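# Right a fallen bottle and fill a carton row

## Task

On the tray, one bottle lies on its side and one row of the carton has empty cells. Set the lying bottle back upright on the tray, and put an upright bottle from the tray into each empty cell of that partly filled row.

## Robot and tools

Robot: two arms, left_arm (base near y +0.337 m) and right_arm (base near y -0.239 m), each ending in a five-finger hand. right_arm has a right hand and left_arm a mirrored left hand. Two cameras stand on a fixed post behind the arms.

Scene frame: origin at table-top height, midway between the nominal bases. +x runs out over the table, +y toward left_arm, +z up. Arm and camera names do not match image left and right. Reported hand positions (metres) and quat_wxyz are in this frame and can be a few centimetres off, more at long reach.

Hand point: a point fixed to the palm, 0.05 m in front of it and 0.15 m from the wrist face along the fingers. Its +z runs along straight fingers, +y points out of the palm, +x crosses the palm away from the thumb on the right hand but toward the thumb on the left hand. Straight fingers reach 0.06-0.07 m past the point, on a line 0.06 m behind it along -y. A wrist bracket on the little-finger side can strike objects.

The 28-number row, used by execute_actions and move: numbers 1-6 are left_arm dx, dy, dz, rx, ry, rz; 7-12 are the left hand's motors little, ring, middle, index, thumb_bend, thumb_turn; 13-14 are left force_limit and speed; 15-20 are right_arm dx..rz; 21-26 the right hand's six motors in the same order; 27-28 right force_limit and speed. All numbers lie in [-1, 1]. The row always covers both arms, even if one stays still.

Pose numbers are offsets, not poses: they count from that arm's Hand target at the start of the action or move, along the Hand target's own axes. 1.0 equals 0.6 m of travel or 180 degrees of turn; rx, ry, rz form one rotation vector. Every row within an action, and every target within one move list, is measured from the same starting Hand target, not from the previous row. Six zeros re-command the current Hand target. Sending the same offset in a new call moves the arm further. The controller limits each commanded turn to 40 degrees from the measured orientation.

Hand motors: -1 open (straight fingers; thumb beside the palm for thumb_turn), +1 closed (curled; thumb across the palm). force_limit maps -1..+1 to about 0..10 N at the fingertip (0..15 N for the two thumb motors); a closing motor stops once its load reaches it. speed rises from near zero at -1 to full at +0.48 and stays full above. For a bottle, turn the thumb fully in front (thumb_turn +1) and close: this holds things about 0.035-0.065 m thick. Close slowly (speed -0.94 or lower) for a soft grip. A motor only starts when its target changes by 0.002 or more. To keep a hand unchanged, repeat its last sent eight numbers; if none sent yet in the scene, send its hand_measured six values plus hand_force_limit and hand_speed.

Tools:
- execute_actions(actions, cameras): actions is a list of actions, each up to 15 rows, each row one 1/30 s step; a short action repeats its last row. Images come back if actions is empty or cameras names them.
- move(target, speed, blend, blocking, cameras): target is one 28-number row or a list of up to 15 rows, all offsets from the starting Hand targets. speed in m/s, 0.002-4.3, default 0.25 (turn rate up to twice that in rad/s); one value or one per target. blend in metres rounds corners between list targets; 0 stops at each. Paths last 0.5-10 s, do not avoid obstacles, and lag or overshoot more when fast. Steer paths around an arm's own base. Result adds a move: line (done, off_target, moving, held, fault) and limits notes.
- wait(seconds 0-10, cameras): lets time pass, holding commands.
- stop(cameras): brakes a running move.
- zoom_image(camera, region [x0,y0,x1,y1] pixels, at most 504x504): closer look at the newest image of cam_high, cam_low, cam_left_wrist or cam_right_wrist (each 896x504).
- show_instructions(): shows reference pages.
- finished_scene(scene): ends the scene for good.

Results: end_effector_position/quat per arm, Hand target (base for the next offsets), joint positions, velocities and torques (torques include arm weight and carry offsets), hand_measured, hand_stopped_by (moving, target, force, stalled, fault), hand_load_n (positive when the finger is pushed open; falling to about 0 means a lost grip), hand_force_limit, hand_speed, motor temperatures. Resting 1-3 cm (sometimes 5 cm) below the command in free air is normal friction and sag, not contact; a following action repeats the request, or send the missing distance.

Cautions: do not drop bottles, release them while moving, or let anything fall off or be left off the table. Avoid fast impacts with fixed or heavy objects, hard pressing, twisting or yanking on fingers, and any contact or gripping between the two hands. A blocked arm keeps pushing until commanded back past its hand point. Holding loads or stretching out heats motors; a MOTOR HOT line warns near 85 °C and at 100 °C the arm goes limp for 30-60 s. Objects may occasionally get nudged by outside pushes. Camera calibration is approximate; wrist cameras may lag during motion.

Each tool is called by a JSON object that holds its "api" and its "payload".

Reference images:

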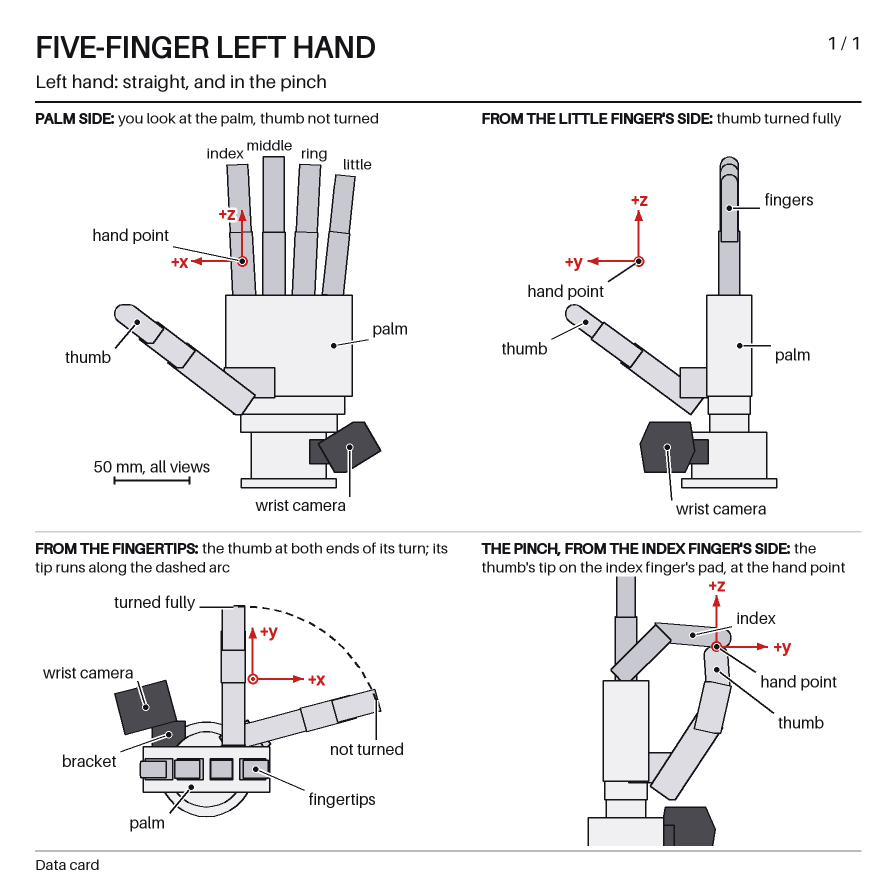

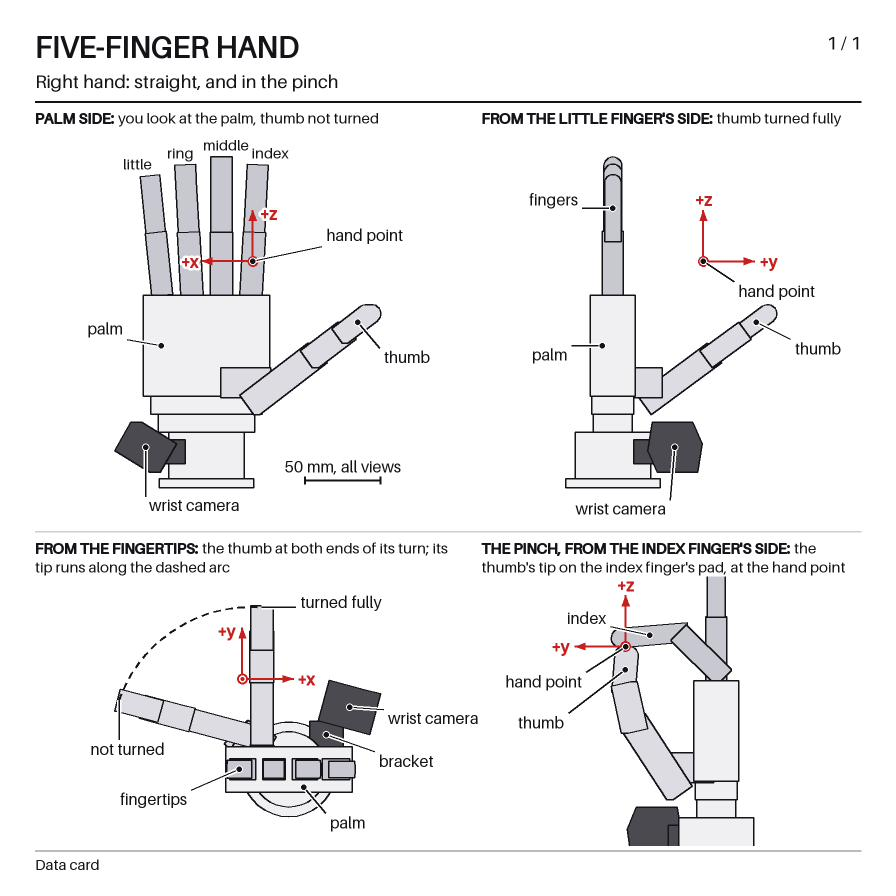

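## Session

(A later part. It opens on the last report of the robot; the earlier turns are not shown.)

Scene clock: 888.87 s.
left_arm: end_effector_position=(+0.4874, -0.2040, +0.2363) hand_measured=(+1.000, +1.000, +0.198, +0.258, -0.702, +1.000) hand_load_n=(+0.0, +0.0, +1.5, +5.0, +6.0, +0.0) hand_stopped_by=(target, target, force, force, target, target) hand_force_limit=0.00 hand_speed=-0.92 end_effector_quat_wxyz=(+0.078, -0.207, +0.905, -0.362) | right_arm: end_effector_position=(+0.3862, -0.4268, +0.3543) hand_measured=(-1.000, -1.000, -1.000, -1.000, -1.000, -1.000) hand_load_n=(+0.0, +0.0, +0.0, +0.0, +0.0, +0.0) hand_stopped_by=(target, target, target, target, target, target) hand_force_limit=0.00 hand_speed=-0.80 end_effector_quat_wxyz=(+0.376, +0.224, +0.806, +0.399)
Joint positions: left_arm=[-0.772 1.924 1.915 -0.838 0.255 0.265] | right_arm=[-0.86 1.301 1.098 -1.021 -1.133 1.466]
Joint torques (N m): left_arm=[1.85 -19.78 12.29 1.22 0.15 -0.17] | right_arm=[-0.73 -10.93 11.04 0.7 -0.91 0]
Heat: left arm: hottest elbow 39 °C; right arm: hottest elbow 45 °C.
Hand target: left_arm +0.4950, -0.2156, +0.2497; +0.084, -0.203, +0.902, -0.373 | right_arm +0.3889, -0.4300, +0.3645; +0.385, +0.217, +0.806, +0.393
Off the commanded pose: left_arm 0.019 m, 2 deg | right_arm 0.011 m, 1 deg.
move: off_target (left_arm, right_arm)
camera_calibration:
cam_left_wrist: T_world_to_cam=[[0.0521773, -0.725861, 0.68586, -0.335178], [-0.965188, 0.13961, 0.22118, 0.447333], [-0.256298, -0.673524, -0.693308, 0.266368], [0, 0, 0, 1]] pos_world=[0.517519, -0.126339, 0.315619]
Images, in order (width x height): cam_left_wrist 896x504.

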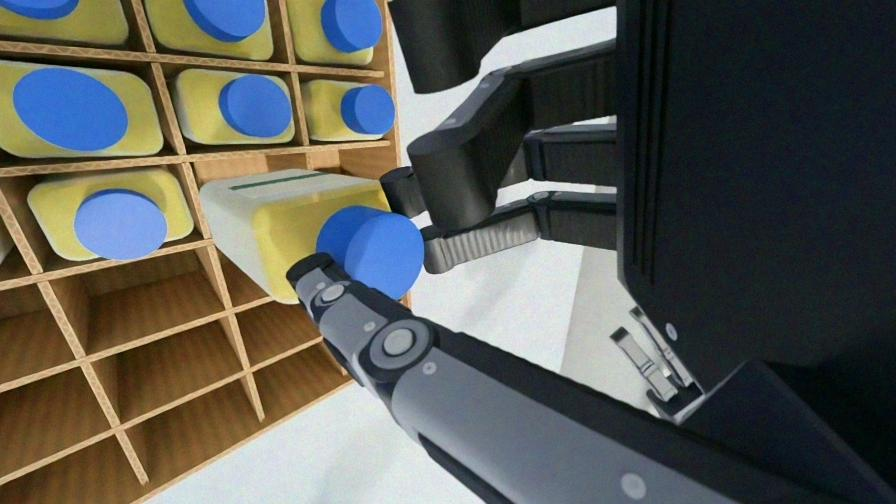

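{"api": "move", "payload": {"target": [0,0.0438,0.0438,0,0,0,1,1,0.45,0.45,-0.7,1,0,-0.92,0,0,0,0,0,0,-1,-1,-1,-1,-1,-1,0,-0.8], "cameras": ["cam_left_wrist", "cam_high", "cam_low"], "speed": 0.06}}

{"api": "zoom_image", "payload": {"camera": "cam_high", "region": [400, 260, 440, 300]}}

{"api": "zoom_image", "payload": {"camera": "cam_left_wrist", "region": [150, 100, 350, 320]}}

{"api": "zoom_image", "payload": {"camera": "cam_low", "region": [430, 140, 500, 220]}}

Scene clock: 892.90 s.
left_arm: end_effector_position=(+0.4914, -0.2078, +0.2165) hand_measured=(+1.000, +1.000, +0.198, +0.258, -0.702, +1.000) hand_load_n=(+0.0, +0.0, +1.5, +4.5, +6.0, +0.5) hand_stopped_by=(target, target, force, force, target, target) hand_force_limit=0.00 hand_speed=-0.92 end_effector_quat_wxyz=(+0.081, -0.206, +0.904, -0.367) | right_arm: end_effector_position=(+0.3862, -0.4268, +0.3543) hand_measured=(-1.000, -1.000, -1.000, -1.000, -1.000, -1.000) hand_load_n=(+0.0, +0.0, +0.0, +0.0, +0.0, +0.0) hand_stopped_by=(target, target, target, target, target, target) hand_force_limit=0.00 hand_speed=-0.80 end_effector_quat_wxyz=(+0.376, +0.224, +0.806, +0.399)
Joint positions: left_arm=[-0.772 1.934 1.875 -0.776 0.255 0.265] | right_arm=[-0.86 1.301 1.098 -1.021 -1.133 1.466]
Joint torques (N m): left_arm=[2.08 -19.78 8.62 2.69 0.16 -0.13] | right_arm=[-0.73 -11.11 11.03 0.65 -0.91 0.01]
Heat: left arm: hottest elbow 39 °C; right arm: hottest elbow 45 °C.
Hand target: left_arm +0.4950, -0.2155, +0.2124; +0.084, -0.203, +0.902, -0.373 | right_arm +0.3889, -0.4300, +0.3645; +0.385, +0.217, +0.806, +0.393
Off the commanded pose: left_arm 0.009 m, 1 deg | right_arm 0.011 m, 1 deg.
move: off_target (right_arm)
camera_calibration:
cam_left_wrist: T_world_to_cam=[[0.0463212, -0.72024, 0.692176, -0.321903], [-0.967052, 0.141313, 0.211758, 0.459494], [-0.25033, -0.679179, -0.689964, 0.246252], [0, 0, 0, 1]] pos_world=[0.52091, -0.129531, 0.295417]
Images, in order (width x height): cam_high 896x504, cam_low 896x504, cam_left_wrist 896x504.

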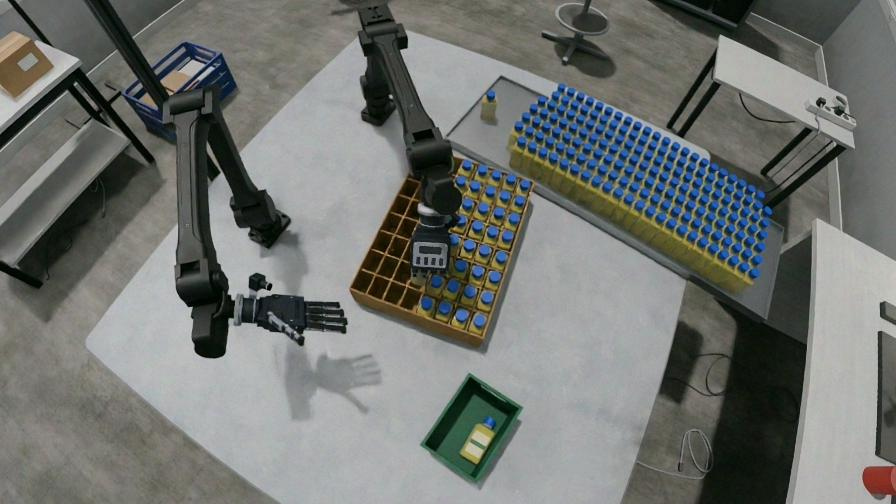

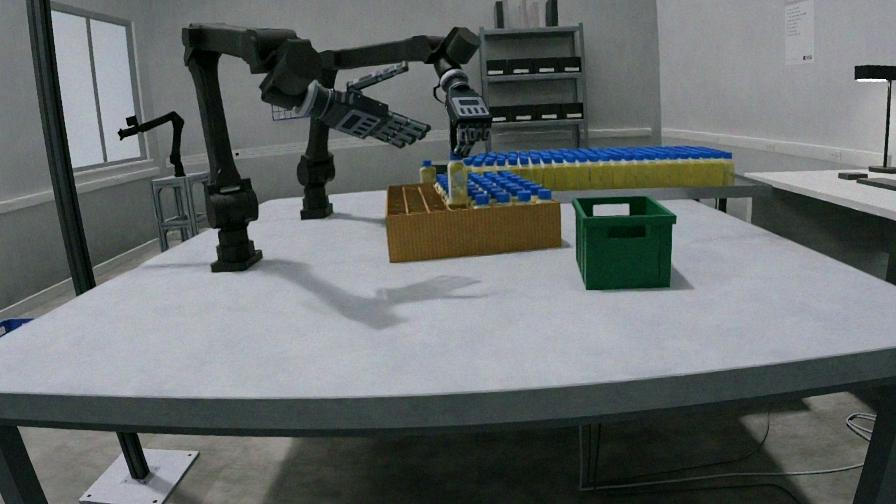

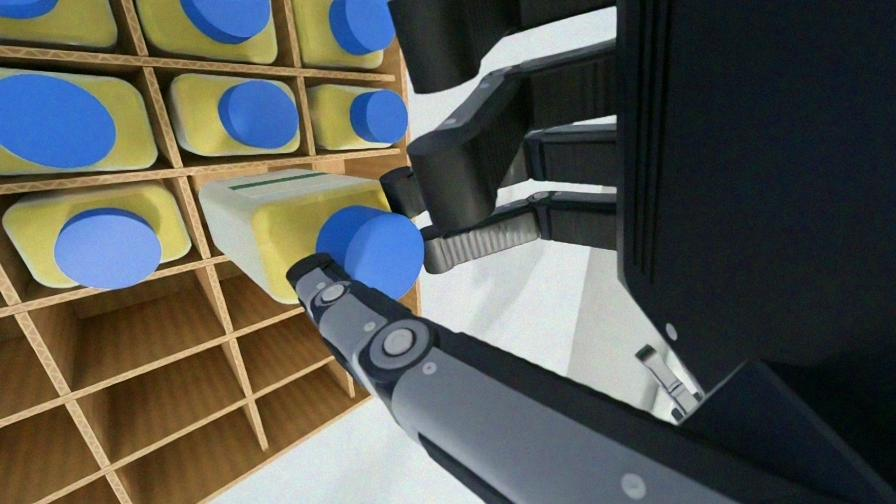

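Scaled by 12.600 from the camera's 896x504 image, which has a finer 1280x720 frame.

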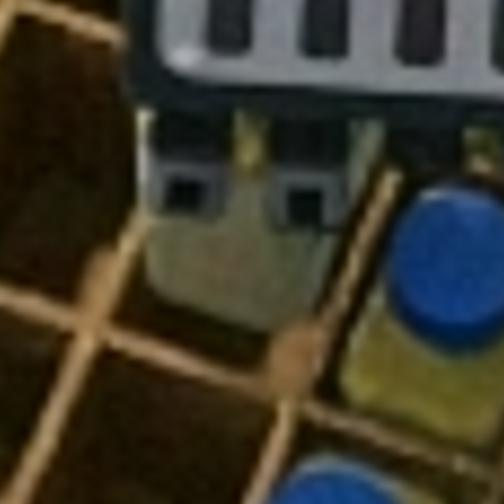

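Scaled by 2.291 from the camera's 896x504 image, which has a finer 1280x720 frame.

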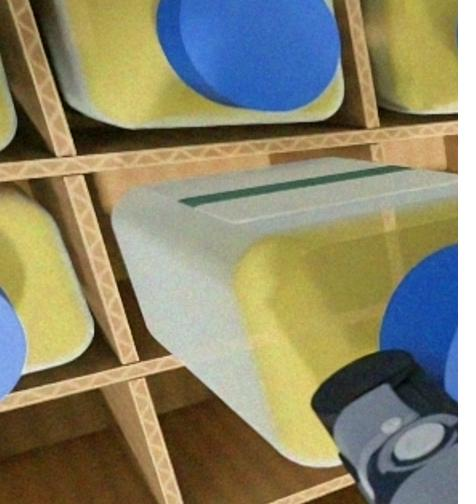

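Scaled by 6.300 from the camera's 896x504 image, which has a finer 1280x720 frame.

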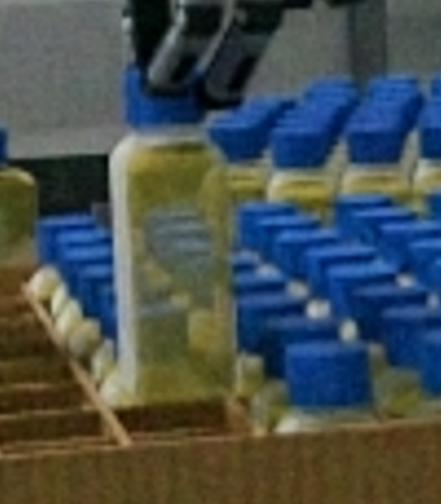

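{"api": "move", "payload": {"target": [0,0.0203,0.0218,0,0,0,1,1,0.45,0.45,-0.7,1,0,-0.92,0,0,0,0,0,0,-1,-1,-1,-1,-1,-1,0,-0.8], "cameras": ["cam_left_wrist", "cam_high", "cam_low"], "speed": 0.05}}

{"api": "zoom_image", "payload": {"camera": "cam_high", "region": [400, 260, 440, 300]}}

{"api": "zoom_image", "payload": {"camera": "cam_left_wrist", "region": [150, 100, 350, 320]}}

{"api": "zoom_image", "payload": {"camera": "cam_low", "region": [430, 140, 500, 220]}}

Scene clock: 904.40 s.
left_arm: end_effector_position=(+0.4920, -0.2084, +0.2025) hand_measured=(+1.000, +1.000, +0.198, +0.258, -0.702, +1.000) hand_load_n=(+0.0, +0.0, +2.0, +5.0, +6.0, +0.5) hand_stopped_by=(target, target, force, force, target, target) hand_force_limit=0.00 hand_speed=-0.92 end_effector_quat_wxyz=(+0.082, -0.205, +0.903, -0.369) | right_arm: end_effector_position=(+0.3862, -0.4268, +0.3543) hand_measured=(-1.000, -1.000, -1.000, -1.000, -1.000, -1.000) hand_load_n=(+0.0, +0.0, +0.0, +0.0, +0.0, +0.0) hand_stopped_by=(target, target, target, target, target, target) hand_force_limit=0.00 hand_speed=-0.80 end_effector_quat_wxyz=(+0.376, +0.224, +0.806, +0.399)
Joint positions: left_arm=[-0.772 1.936 1.839 -0.732 0.255 0.265] | right_arm=[-0.86 1.301 1.098 -1.021 -1.133 1.466]
Joint torques (N m): left_arm=[1.49 -19.49 8.47 2.61 0.12 -0.11] | right_arm=[-0.67 -10.93 11 0.68 -0.9 -0.01]
Heat: left arm: hottest elbow 39 °C; right arm: hottest elbow 45 °C.
Hand target: left_arm +0.4952, -0.2160, +0.1947; +0.084, -0.203, +0.902, -0.373 | right_arm +0.3889, -0.4300, +0.3645; +0.385, +0.217, +0.806, +0.393
Off the commanded pose: left_arm 0.011 m, 1 deg | right_arm 0.011 m, 1 deg.
move: off_target (left_arm, right_arm)
camera_calibration:
cam_left_wrist: T_world_to_cam=[[0.0434154, -0.717461, 0.695244, -0.311216], [-0.967913, 0.142196, 0.207182, 0.464666], [-0.247506, -0.681931, -0.688267, 0.234088], [0, 0, 0, 1]] pos_world=[0.521206, -0.129727, 0.281215]
Images, in order (width x height): cam_high 896x504, cam_low 896x504, cam_left_wrist 896x504.

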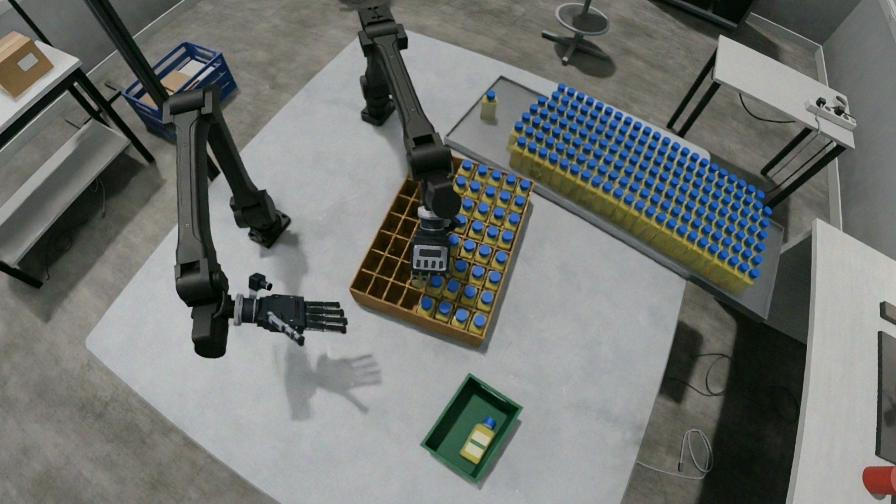

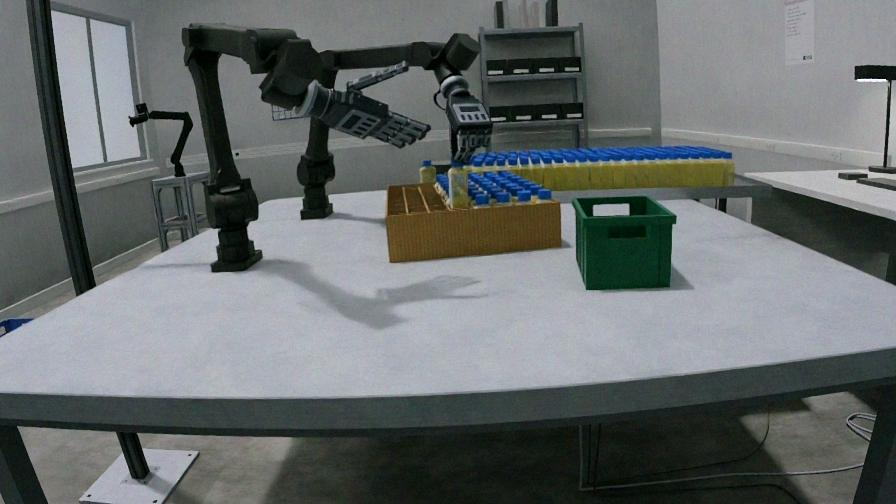

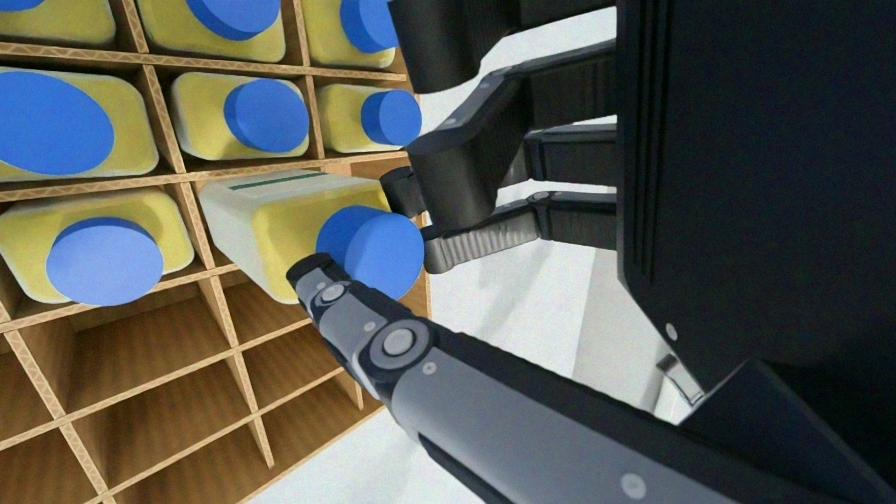

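Scaled by 12.600 from the camera's 896x504 image, which has a finer 1280x720 frame.

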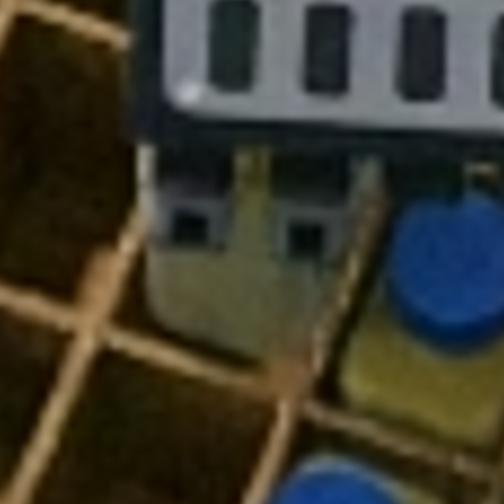

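Scaled by 2.291 from the camera's 896x504 image, which has a finer 1280x720 frame.

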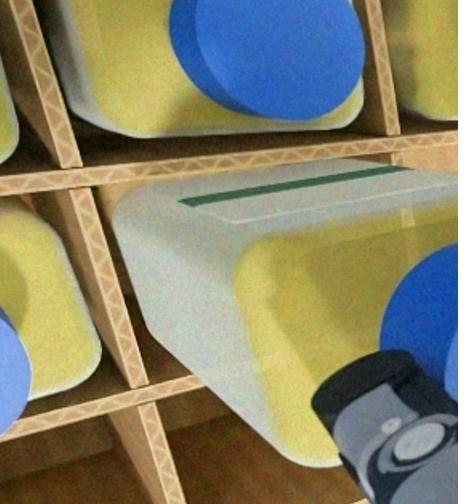

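Scaled by 6.300 from the camera's 896x504 image, which has a finer 1280x720 frame.

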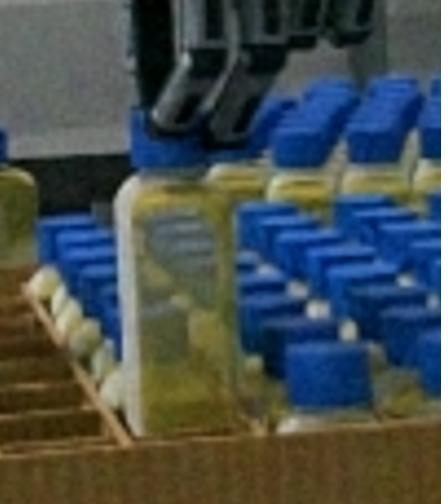

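{"api": "move", "payload": {"target": [0.0021,0.0145,0.0208,0,0,0,1,1,0.45,0.45,-0.7,1,0,-0.92,0,0,0,0,0,0,-1,-1,-1,-1,-1,-1,0,-0.8], "cameras": ["cam_left_wrist", "cam_high", "cam_low"], "speed": 0.05}}

{"api": "zoom_image", "payload": {"camera": "cam_high", "region": [400, 260, 440, 300]}}

{"api": "zoom_image", "payload": {"camera": "cam_left_wrist", "region": [150, 100, 350, 320]}}

{"api": "zoom_image", "payload": {"camera": "cam_low", "region": [430, 140, 500, 220]}}

Scene clock: 908.90 s.
left_arm: end_effector_position=(+0.4935, -0.2098, +0.1862) hand_measured=(+1.000, +1.000, +0.198, +0.258, -0.702, +1.000) hand_load_n=(+0.0, +0.0, +2.0, +4.5, +6.0, +0.0) hand_stopped_by=(target, target, force, force, target, target) hand_force_limit=0.00 hand_speed=-0.92 end_effector_quat_wxyz=(+0.082, -0.205, +0.903, -0.368) | right_arm: end_effector_position=(+0.3862, -0.4268, +0.3543) hand_measured=(-1.000, -1.000, -1.000, -1.000, -1.000, -1.000) hand_load_n=(+0.0, +0.0, +0.0, +0.0, +0.0, +0.0) hand_stopped_by=(target, target, target, target, target, target) hand_force_limit=0.00 hand_speed=-0.80 end_effector_quat_wxyz=(+0.376, +0.224, +0.806, +0.399)
Joint positions: left_arm=[-0.772 1.949 1.816 -0.699 0.255 0.265] | right_arm=[-0.86 1.301 1.098 -1.021 -1.133 1.466]
Joint torques (N m): left_arm=[1.26 -20.19 8.42 2.52 0.09 -0.11] | right_arm=[-0.73 -10.99 11.02 0.68 -0.9 0]
Heat: left arm: hottest elbow 39 °C; right arm: hottest elbow 45 °C.
Hand target: left_arm +0.4952, -0.2190, +0.1796; +0.084, -0.203, +0.902, -0.373 | right_arm +0.3889, -0.4300, +0.3645; +0.385, +0.217, +0.806, +0.393
Off the commanded pose: left_arm 0.011 m, 1 deg | right_arm 0.011 m, 1 deg.
move: off_target (left_arm, right_arm)
camera_calibration:
cam_left_wrist: T_world_to_cam=[[0.0445074, -0.718582, 0.694017, -0.301495], [-0.967579, 0.14188, 0.208953, 0.469135], [-0.248617, -0.680816, -0.68897, 0.223087], [0, 0, 0, 1]] pos_world=[0.522807, -0.131328, 0.264916]
Images, in order (width x height): cam_high 896x504, cam_low 896x504, cam_left_wrist 896x504.

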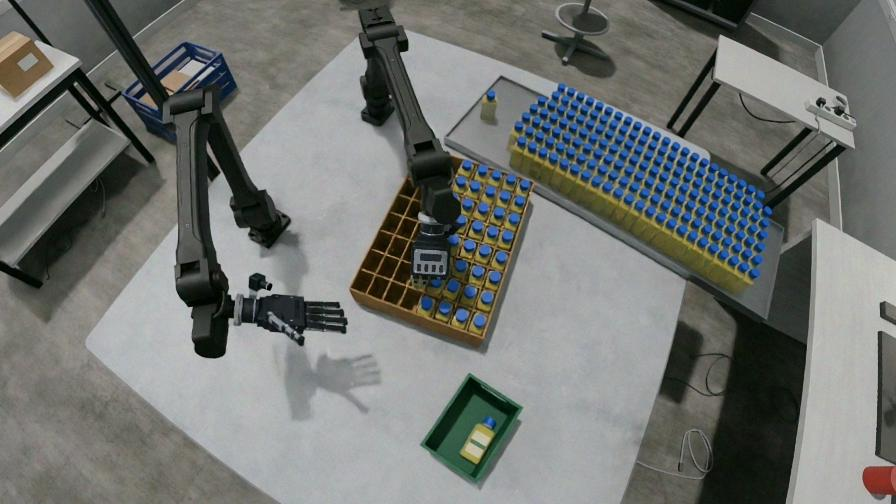

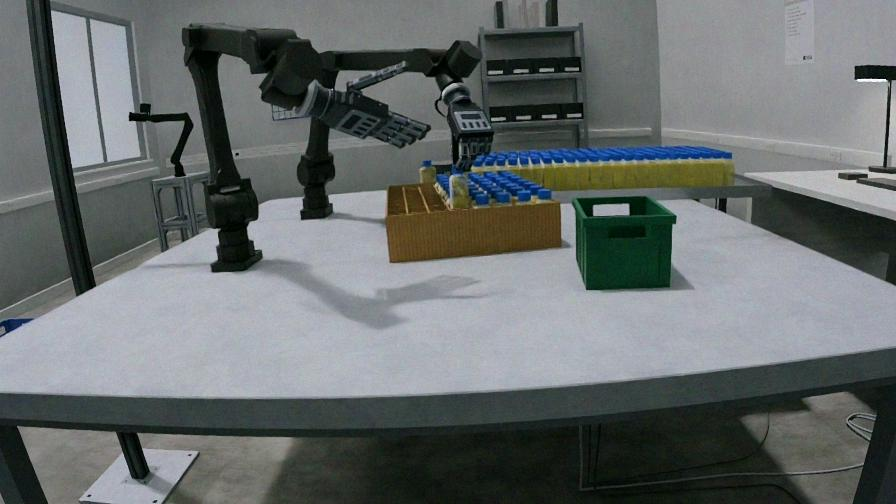

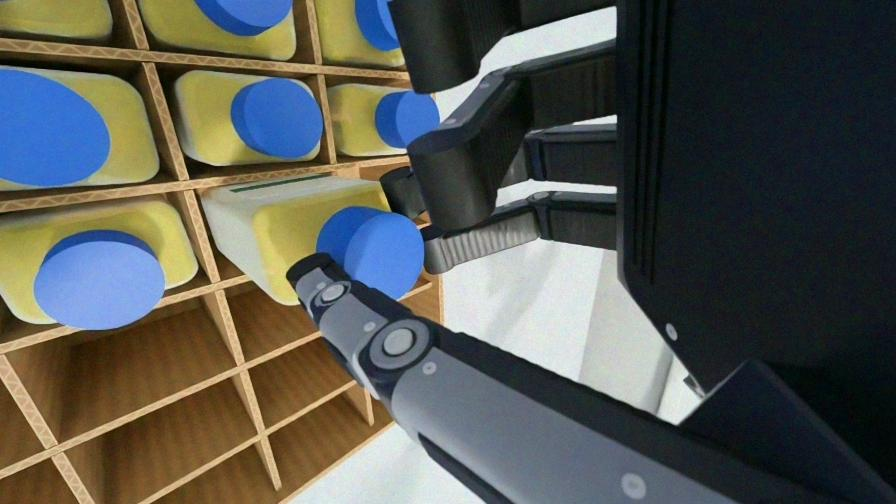

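Scaled by 12.600 from the camera's 896x504 image, which has a finer 1280x720 frame.

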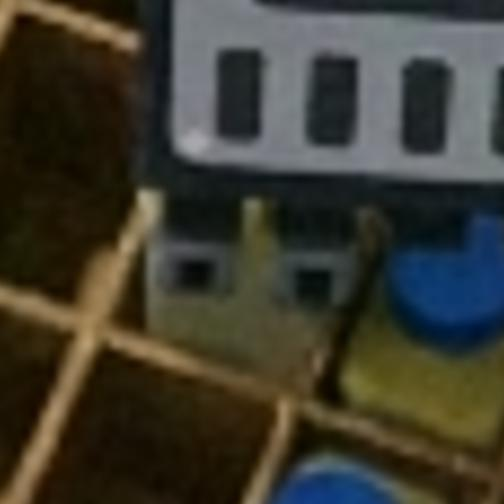

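Scaled by 2.291 from the camera's 896x504 image, which has a finer 1280x720 frame.

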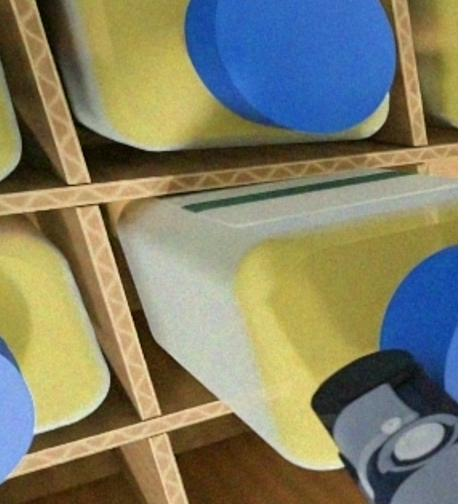

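Scaled by 6.300 from the camera's 896x504 image, which has a finer 1280x720 frame.

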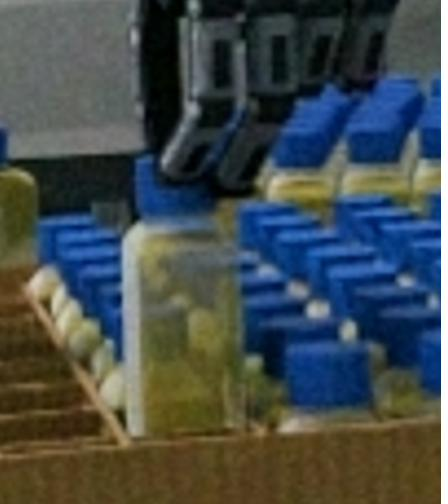

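{"api": "move", "payload": {"target": [0,0.0354,0.0354,0,0,0,1,1,0.45,0.45,-0.7,1,0,-0.92,0,0,0,0,0,0,-1,-1,-1,-1,-1,-1,0,-0.8], "cameras": ["cam_left_wrist", "cam_high", "cam_low"], "speed": 0.05}}

{"api": "zoom_image", "payload": {"camera": "cam_high", "region": [390, 250, 450, 310]}}

{"api": "zoom_image", "payload": {"camera": "cam_low", "region": [430, 140, 500, 220]}}

Scene clock: 914.57 s.
left_arm: end_effector_position=(+0.4937, -0.2100, +0.1555) hand_measured=(+1.000, +1.000, +0.198, +0.258, -0.702, +1.000) hand_load_n=(-0.5, +0.0, +2.0, +4.5, +6.0, +0.0) hand_stopped_by=(target, target, force, force, target, target) hand_force_limit=0.00 hand_speed=-0.92 end_effector_quat_wxyz=(+0.082, -0.205, +0.903, -0.368) | right_arm: end_effector_position=(+0.3862, -0.4268, +0.3543) hand_measured=(-1.000, -1.000, -1.000, -1.000, -1.000, -1.000) hand_load_n=(+0.0, +0.0, +0.0, +0.0, -0.5, +0.0) hand_stopped_by=(target, target, target, target, target, target) hand_force_limit=0.00 hand_speed=-0.80 end_effector_quat_wxyz=(+0.376, +0.224, +0.806, +0.399)
Joint positions: left_arm=[-0.772 1.965 1.76 -0.628 0.255 0.265] | right_arm=[-0.86 1.301 1.098 -1.021 -1.133 1.466]
Joint torques (N m): left_arm=[1.73 -19.49 8.34 2.51 0.08 -0.18] | right_arm=[-0.62 -10.93 11 0.66 -0.91 -0.01]
Heat: left arm: hottest elbow 39 °C; right arm: hottest elbow 45 °C.
Hand target: left_arm +0.4953, -0.2190, +0.1497; +0.084, -0.203, +0.902, -0.373 | right_arm +0.3889, -0.4300, +0.3645; +0.385, +0.217, +0.806, +0.393
Off the commanded pose: left_arm 0.011 m, 1 deg | right_arm 0.011 m, 1 deg.
move: off_target (left_arm, right_arm)
camera_calibration:
cam_left_wrist: T_world_to_cam=[[0.045171, -0.719111, 0.693425, -0.280694], [-0.967393, 0.141681, 0.209947, 0.475493], [-0.24922, -0.680298, -0.689263, 0.202395], [0, 0, 0, 1]] pos_world=[0.523108, -0.131529, 0.234316]
Images, in order (width x height): cam_high 896x504, cam_low 896x504, cam_left_wrist 896x504.

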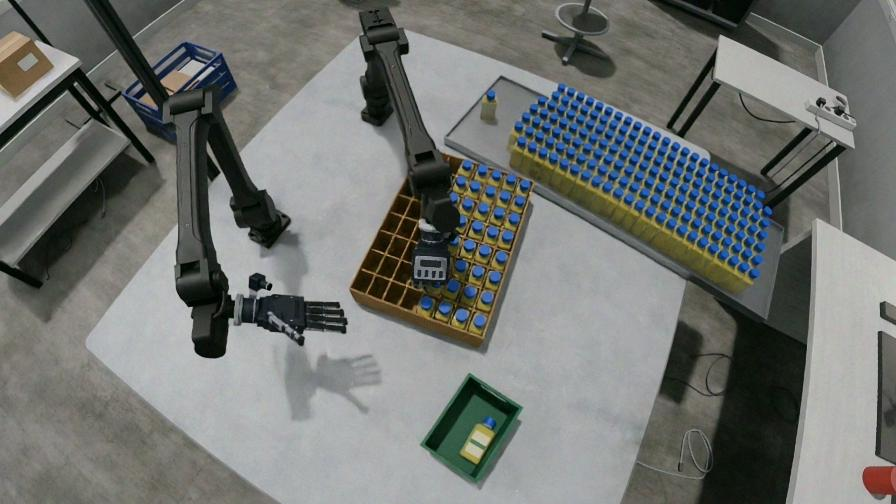

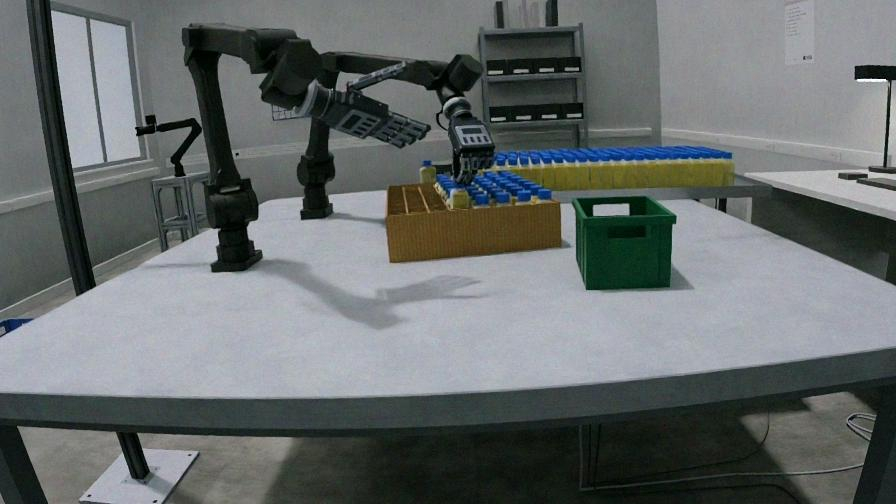

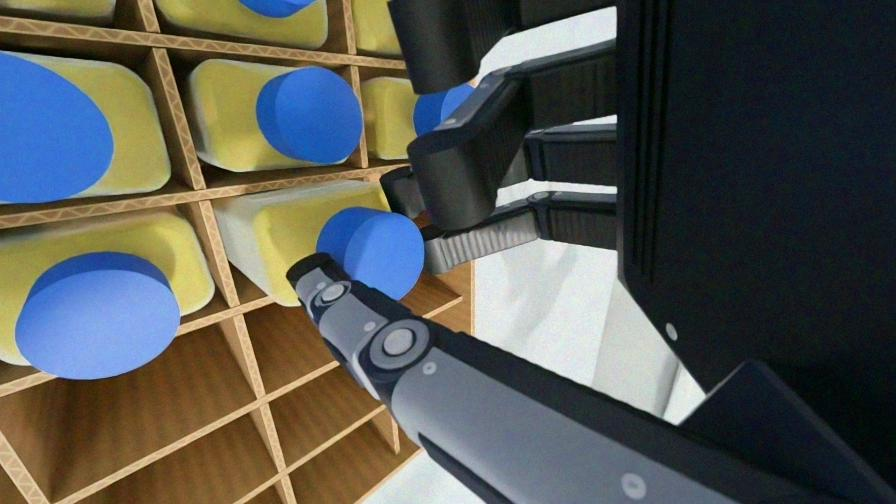

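Scaled by 8.400 from the camera's 896x504 image, which has a finer 1280x720 frame.

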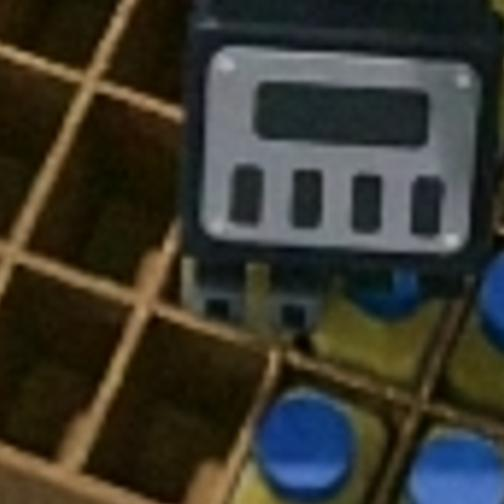

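Scaled by 6.300 from the camera's 896x504 image, which has a finer 1280x720 frame.

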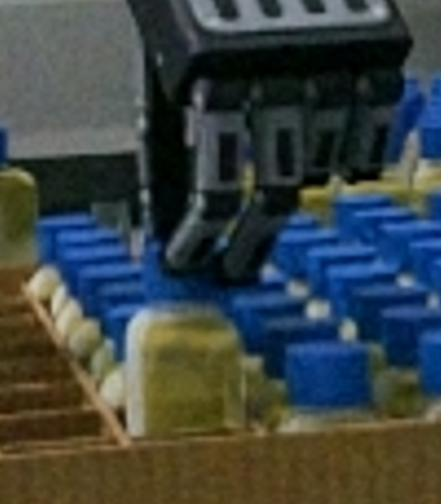

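{"api": "move", "payload": {"target": [0,0.0295,0.0295,0,0,0,1,1,0.45,0.45,-0.7,1,0,-0.92,0,0,0,0,0,0,-1,-1,-1,-1,-1,-1,0,-0.8], "cameras": ["cam_left_wrist", "cam_high", "cam_low"], "speed": 0.05}}

{"api": "zoom_image", "payload": {"camera": "cam_high", "region": [390, 250, 450, 310]}}

{"api": "zoom_image", "payload": {"camera": "cam_low", "region": [430, 140, 500, 220]}}

Scene clock: 917.83 s.
left_arm: end_effector_position=(+0.4935, -0.2099, +0.1317) hand_measured=(+1.000, +1.000, +0.198, +0.258, -0.702, +1.000) hand_load_n=(+0.0, +0.5, +1.0, +5.0, +6.0, -0.5) hand_stopped_by=(target, target, force, force, target, target) hand_force_limit=0.00 hand_speed=-0.92 end_effector_quat_wxyz=(+0.082, -0.205, +0.903, -0.368) | right_arm: end_effector_position=(+0.3862, -0.4268, +0.3543) hand_measured=(-1.000, -1.000, -1.000, -1.000, -1.000, -1.000) hand_load_n=(+0.0, +0.0, +0.0, +0.0, +0.0, +0.0) hand_stopped_by=(target, target, target, target, target, target) hand_force_limit=0.00 hand_speed=-0.80 end_effector_quat_wxyz=(+0.376, +0.224, +0.806, +0.399)
Joint positions: left_arm=[-0.772 1.98 1.719 -0.572 0.255 0.265] | right_arm=[-0.86 1.301 1.098 -1.021 -1.133 1.466]
Joint torques (N m): left_arm=[1.61 -20.66 8.24 2.7 0.06 -0.16] | right_arm=[-0.79 -10.93 10.99 0.59 -0.9 0.01]
Heat: left arm: hottest elbow 39 °C; right arm: hottest elbow 45 °C.
Hand target: left_arm +0.4953, -0.2189, +0.1245; +0.084, -0.203, +0.902, -0.373 | right_arm +0.3889, -0.4300, +0.3645; +0.385, +0.217, +0.806, +0.393
Off the commanded pose: left_arm 0.012 m, 1 deg | right_arm 0.011 m, 1 deg.
move: off_target (left_arm, right_arm)
camera_calibration:
cam_left_wrist: T_world_to_cam=[[0.045171, -0.719111, 0.693425, -0.264038], [-0.967393, 0.141681, 0.209947, 0.480267], [-0.24922, -0.680298, -0.689263, 0.186077], [0, 0, 0, 1]] pos_world=[0.522908, -0.131329, 0.210516]
Images, in order (width x height): cam_high 896x504, cam_low 896x504, cam_left_wrist 896x504.

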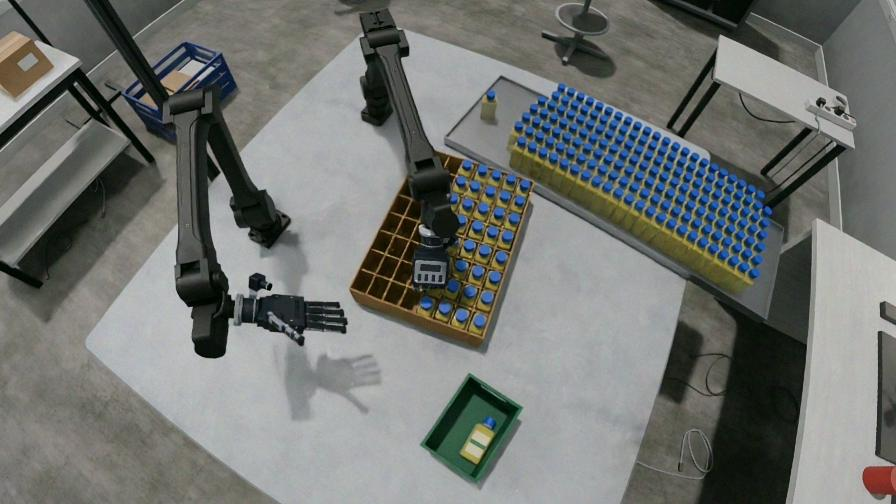

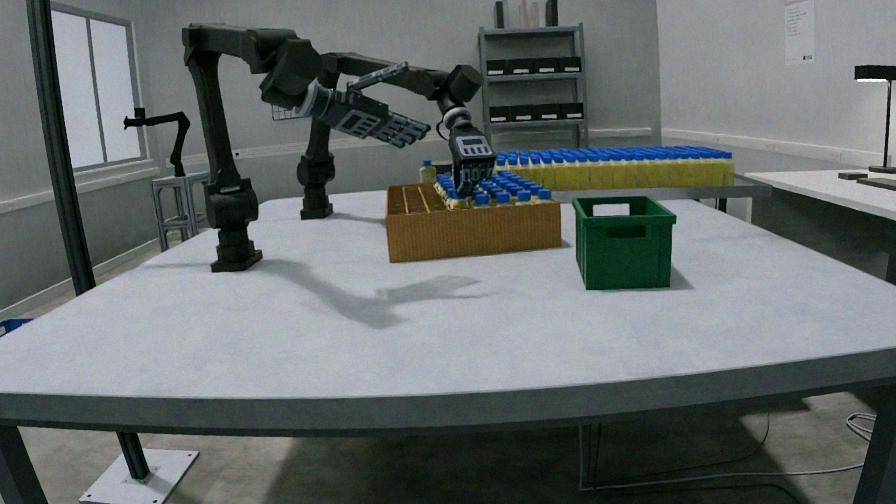

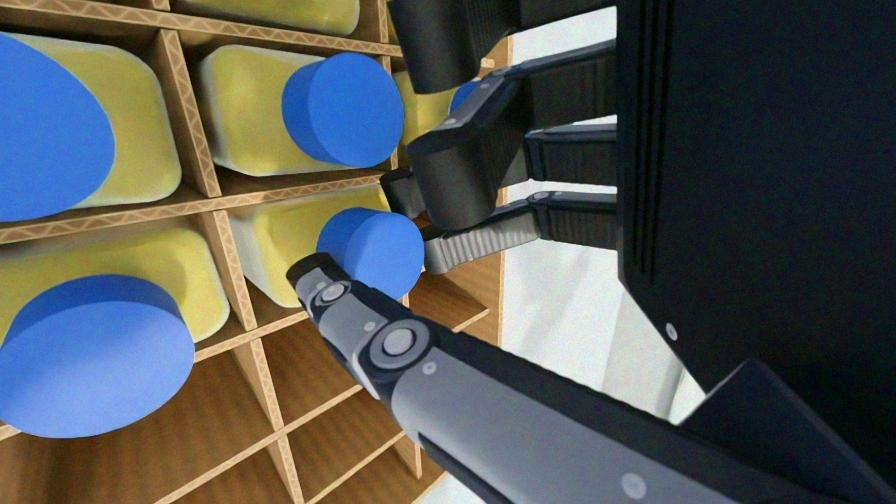

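Scaled by 8.400 from the camera's 896x504 image, which has a finer 1280x720 frame.

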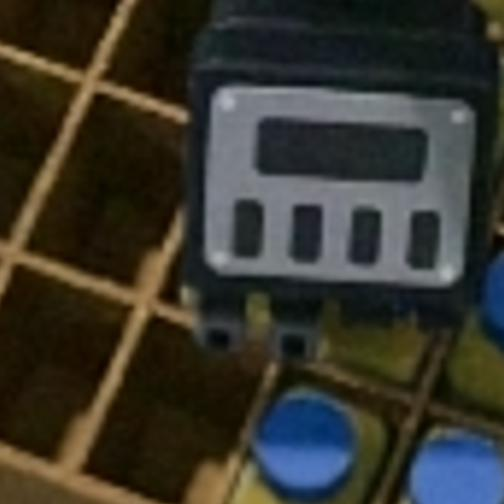

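Scaled by 6.300 from the camera's 896x504 image, which has a finer 1280x720 frame.

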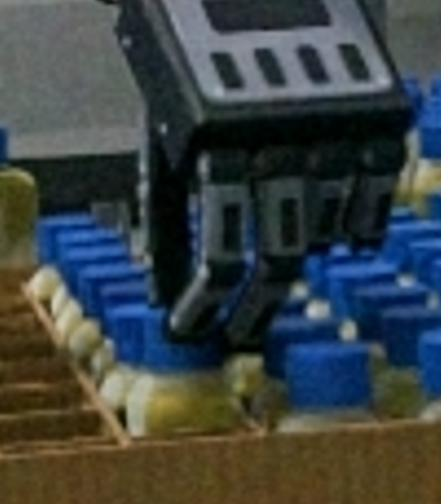

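{"api": "move", "payload": {"target": [0,0.0130,0.0130,0,0,0,1,1,0.45,0.45,-0.7,1,0,-0.92,0,0,0,0,0,0,-1,-1,-1,-1,-1,-1,0,-0.8], "cameras": ["cam_low", "cam_high"], "speed": 0.04}}

{"api": "zoom_image", "payload": {"camera": "cam_low", "region": [430, 140, 500, 220]}}

Scene clock: 921.33 s.
left_arm: end_effector_position=(+0.4933, -0.2112, +0.1260) hand_measured=(+1.000, +1.000, +0.198, +0.258, -0.702, +1.000) hand_load_n=(+0.0, +0.0, +1.0, +5.5, +6.0, +0.0) hand_stopped_by=(target, target, force, force, target, target) hand_force_limit=0.00 hand_speed=-0.92 end_effector_quat_wxyz=(+0.083, -0.204, +0.902, -0.371) | right_arm: end_effector_position=(+0.3862, -0.4268, +0.3543) hand_measured=(-1.000, -1.000, -1.000, -1.000, -1.000, -1.000) hand_load_n=(+0.0, +0.0, +0.0, +0.0, +0.0, +0.0) hand_stopped_by=(target, target, target, target, target, target) hand_force_limit=0.00 hand_speed=-0.80 end_effector_quat_wxyz=(+0.376, +0.224, +0.806, +0.399)
Joint positions: left_arm=[-0.773 1.981 1.703 -0.547 0.255 0.265] | right_arm=[-0.86 1.301 1.098 -1.021 -1.133 1.466]
Joint torques (N m): left_arm=[1.55 -19.84 8.02 2.61 0.07 -0.12] | right_arm=[-0.79 -10.81 11 0.68 -0.9 0]
Heat: left arm: hottest elbow 39 °C; right arm: hottest elbow 45 °C.
Hand target: left_arm +0.4952, -0.2190, +0.1137; +0.084, -0.203, +0.902, -0.373 | right_arm +0.3889, -0.4300, +0.3645; +0.385, +0.217, +0.806, +0.393
Off the commanded pose: left_arm 0.015 m, 0 deg | right_arm 0.011 m, 1 deg.
move: off_target (left_arm, right_arm)
Images, in order (width x height): cam_high 896x504, cam_low 896x504.

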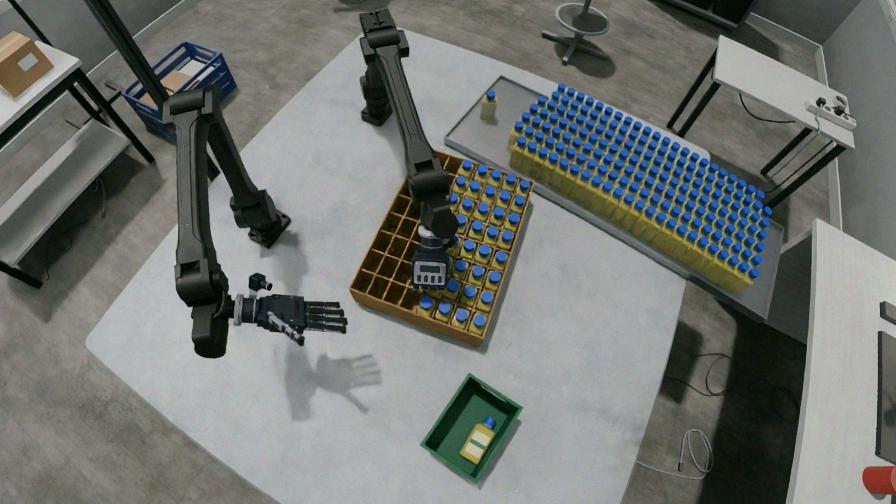

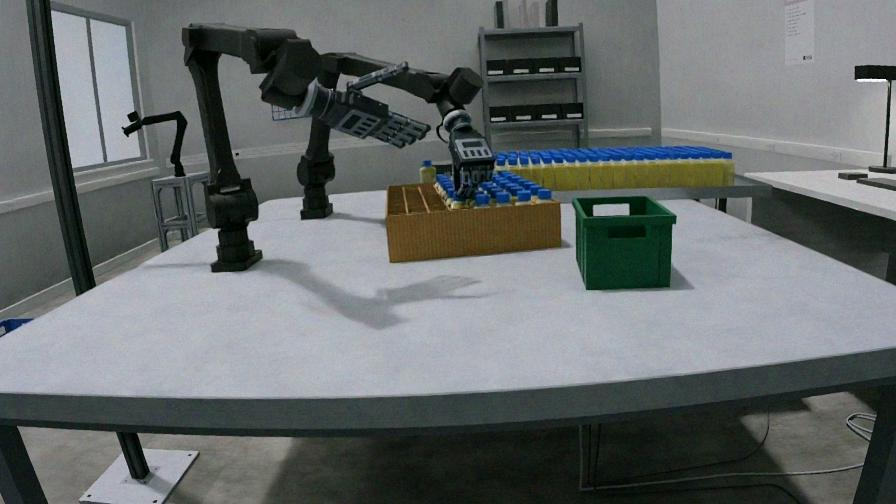

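Scaled by 6.300 from the camera's 896x504 image, which has a finer 1280x720 frame.

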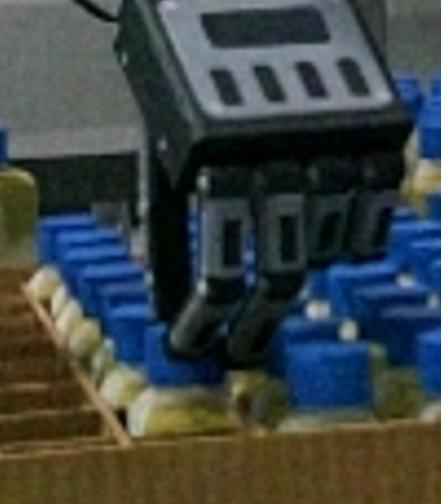

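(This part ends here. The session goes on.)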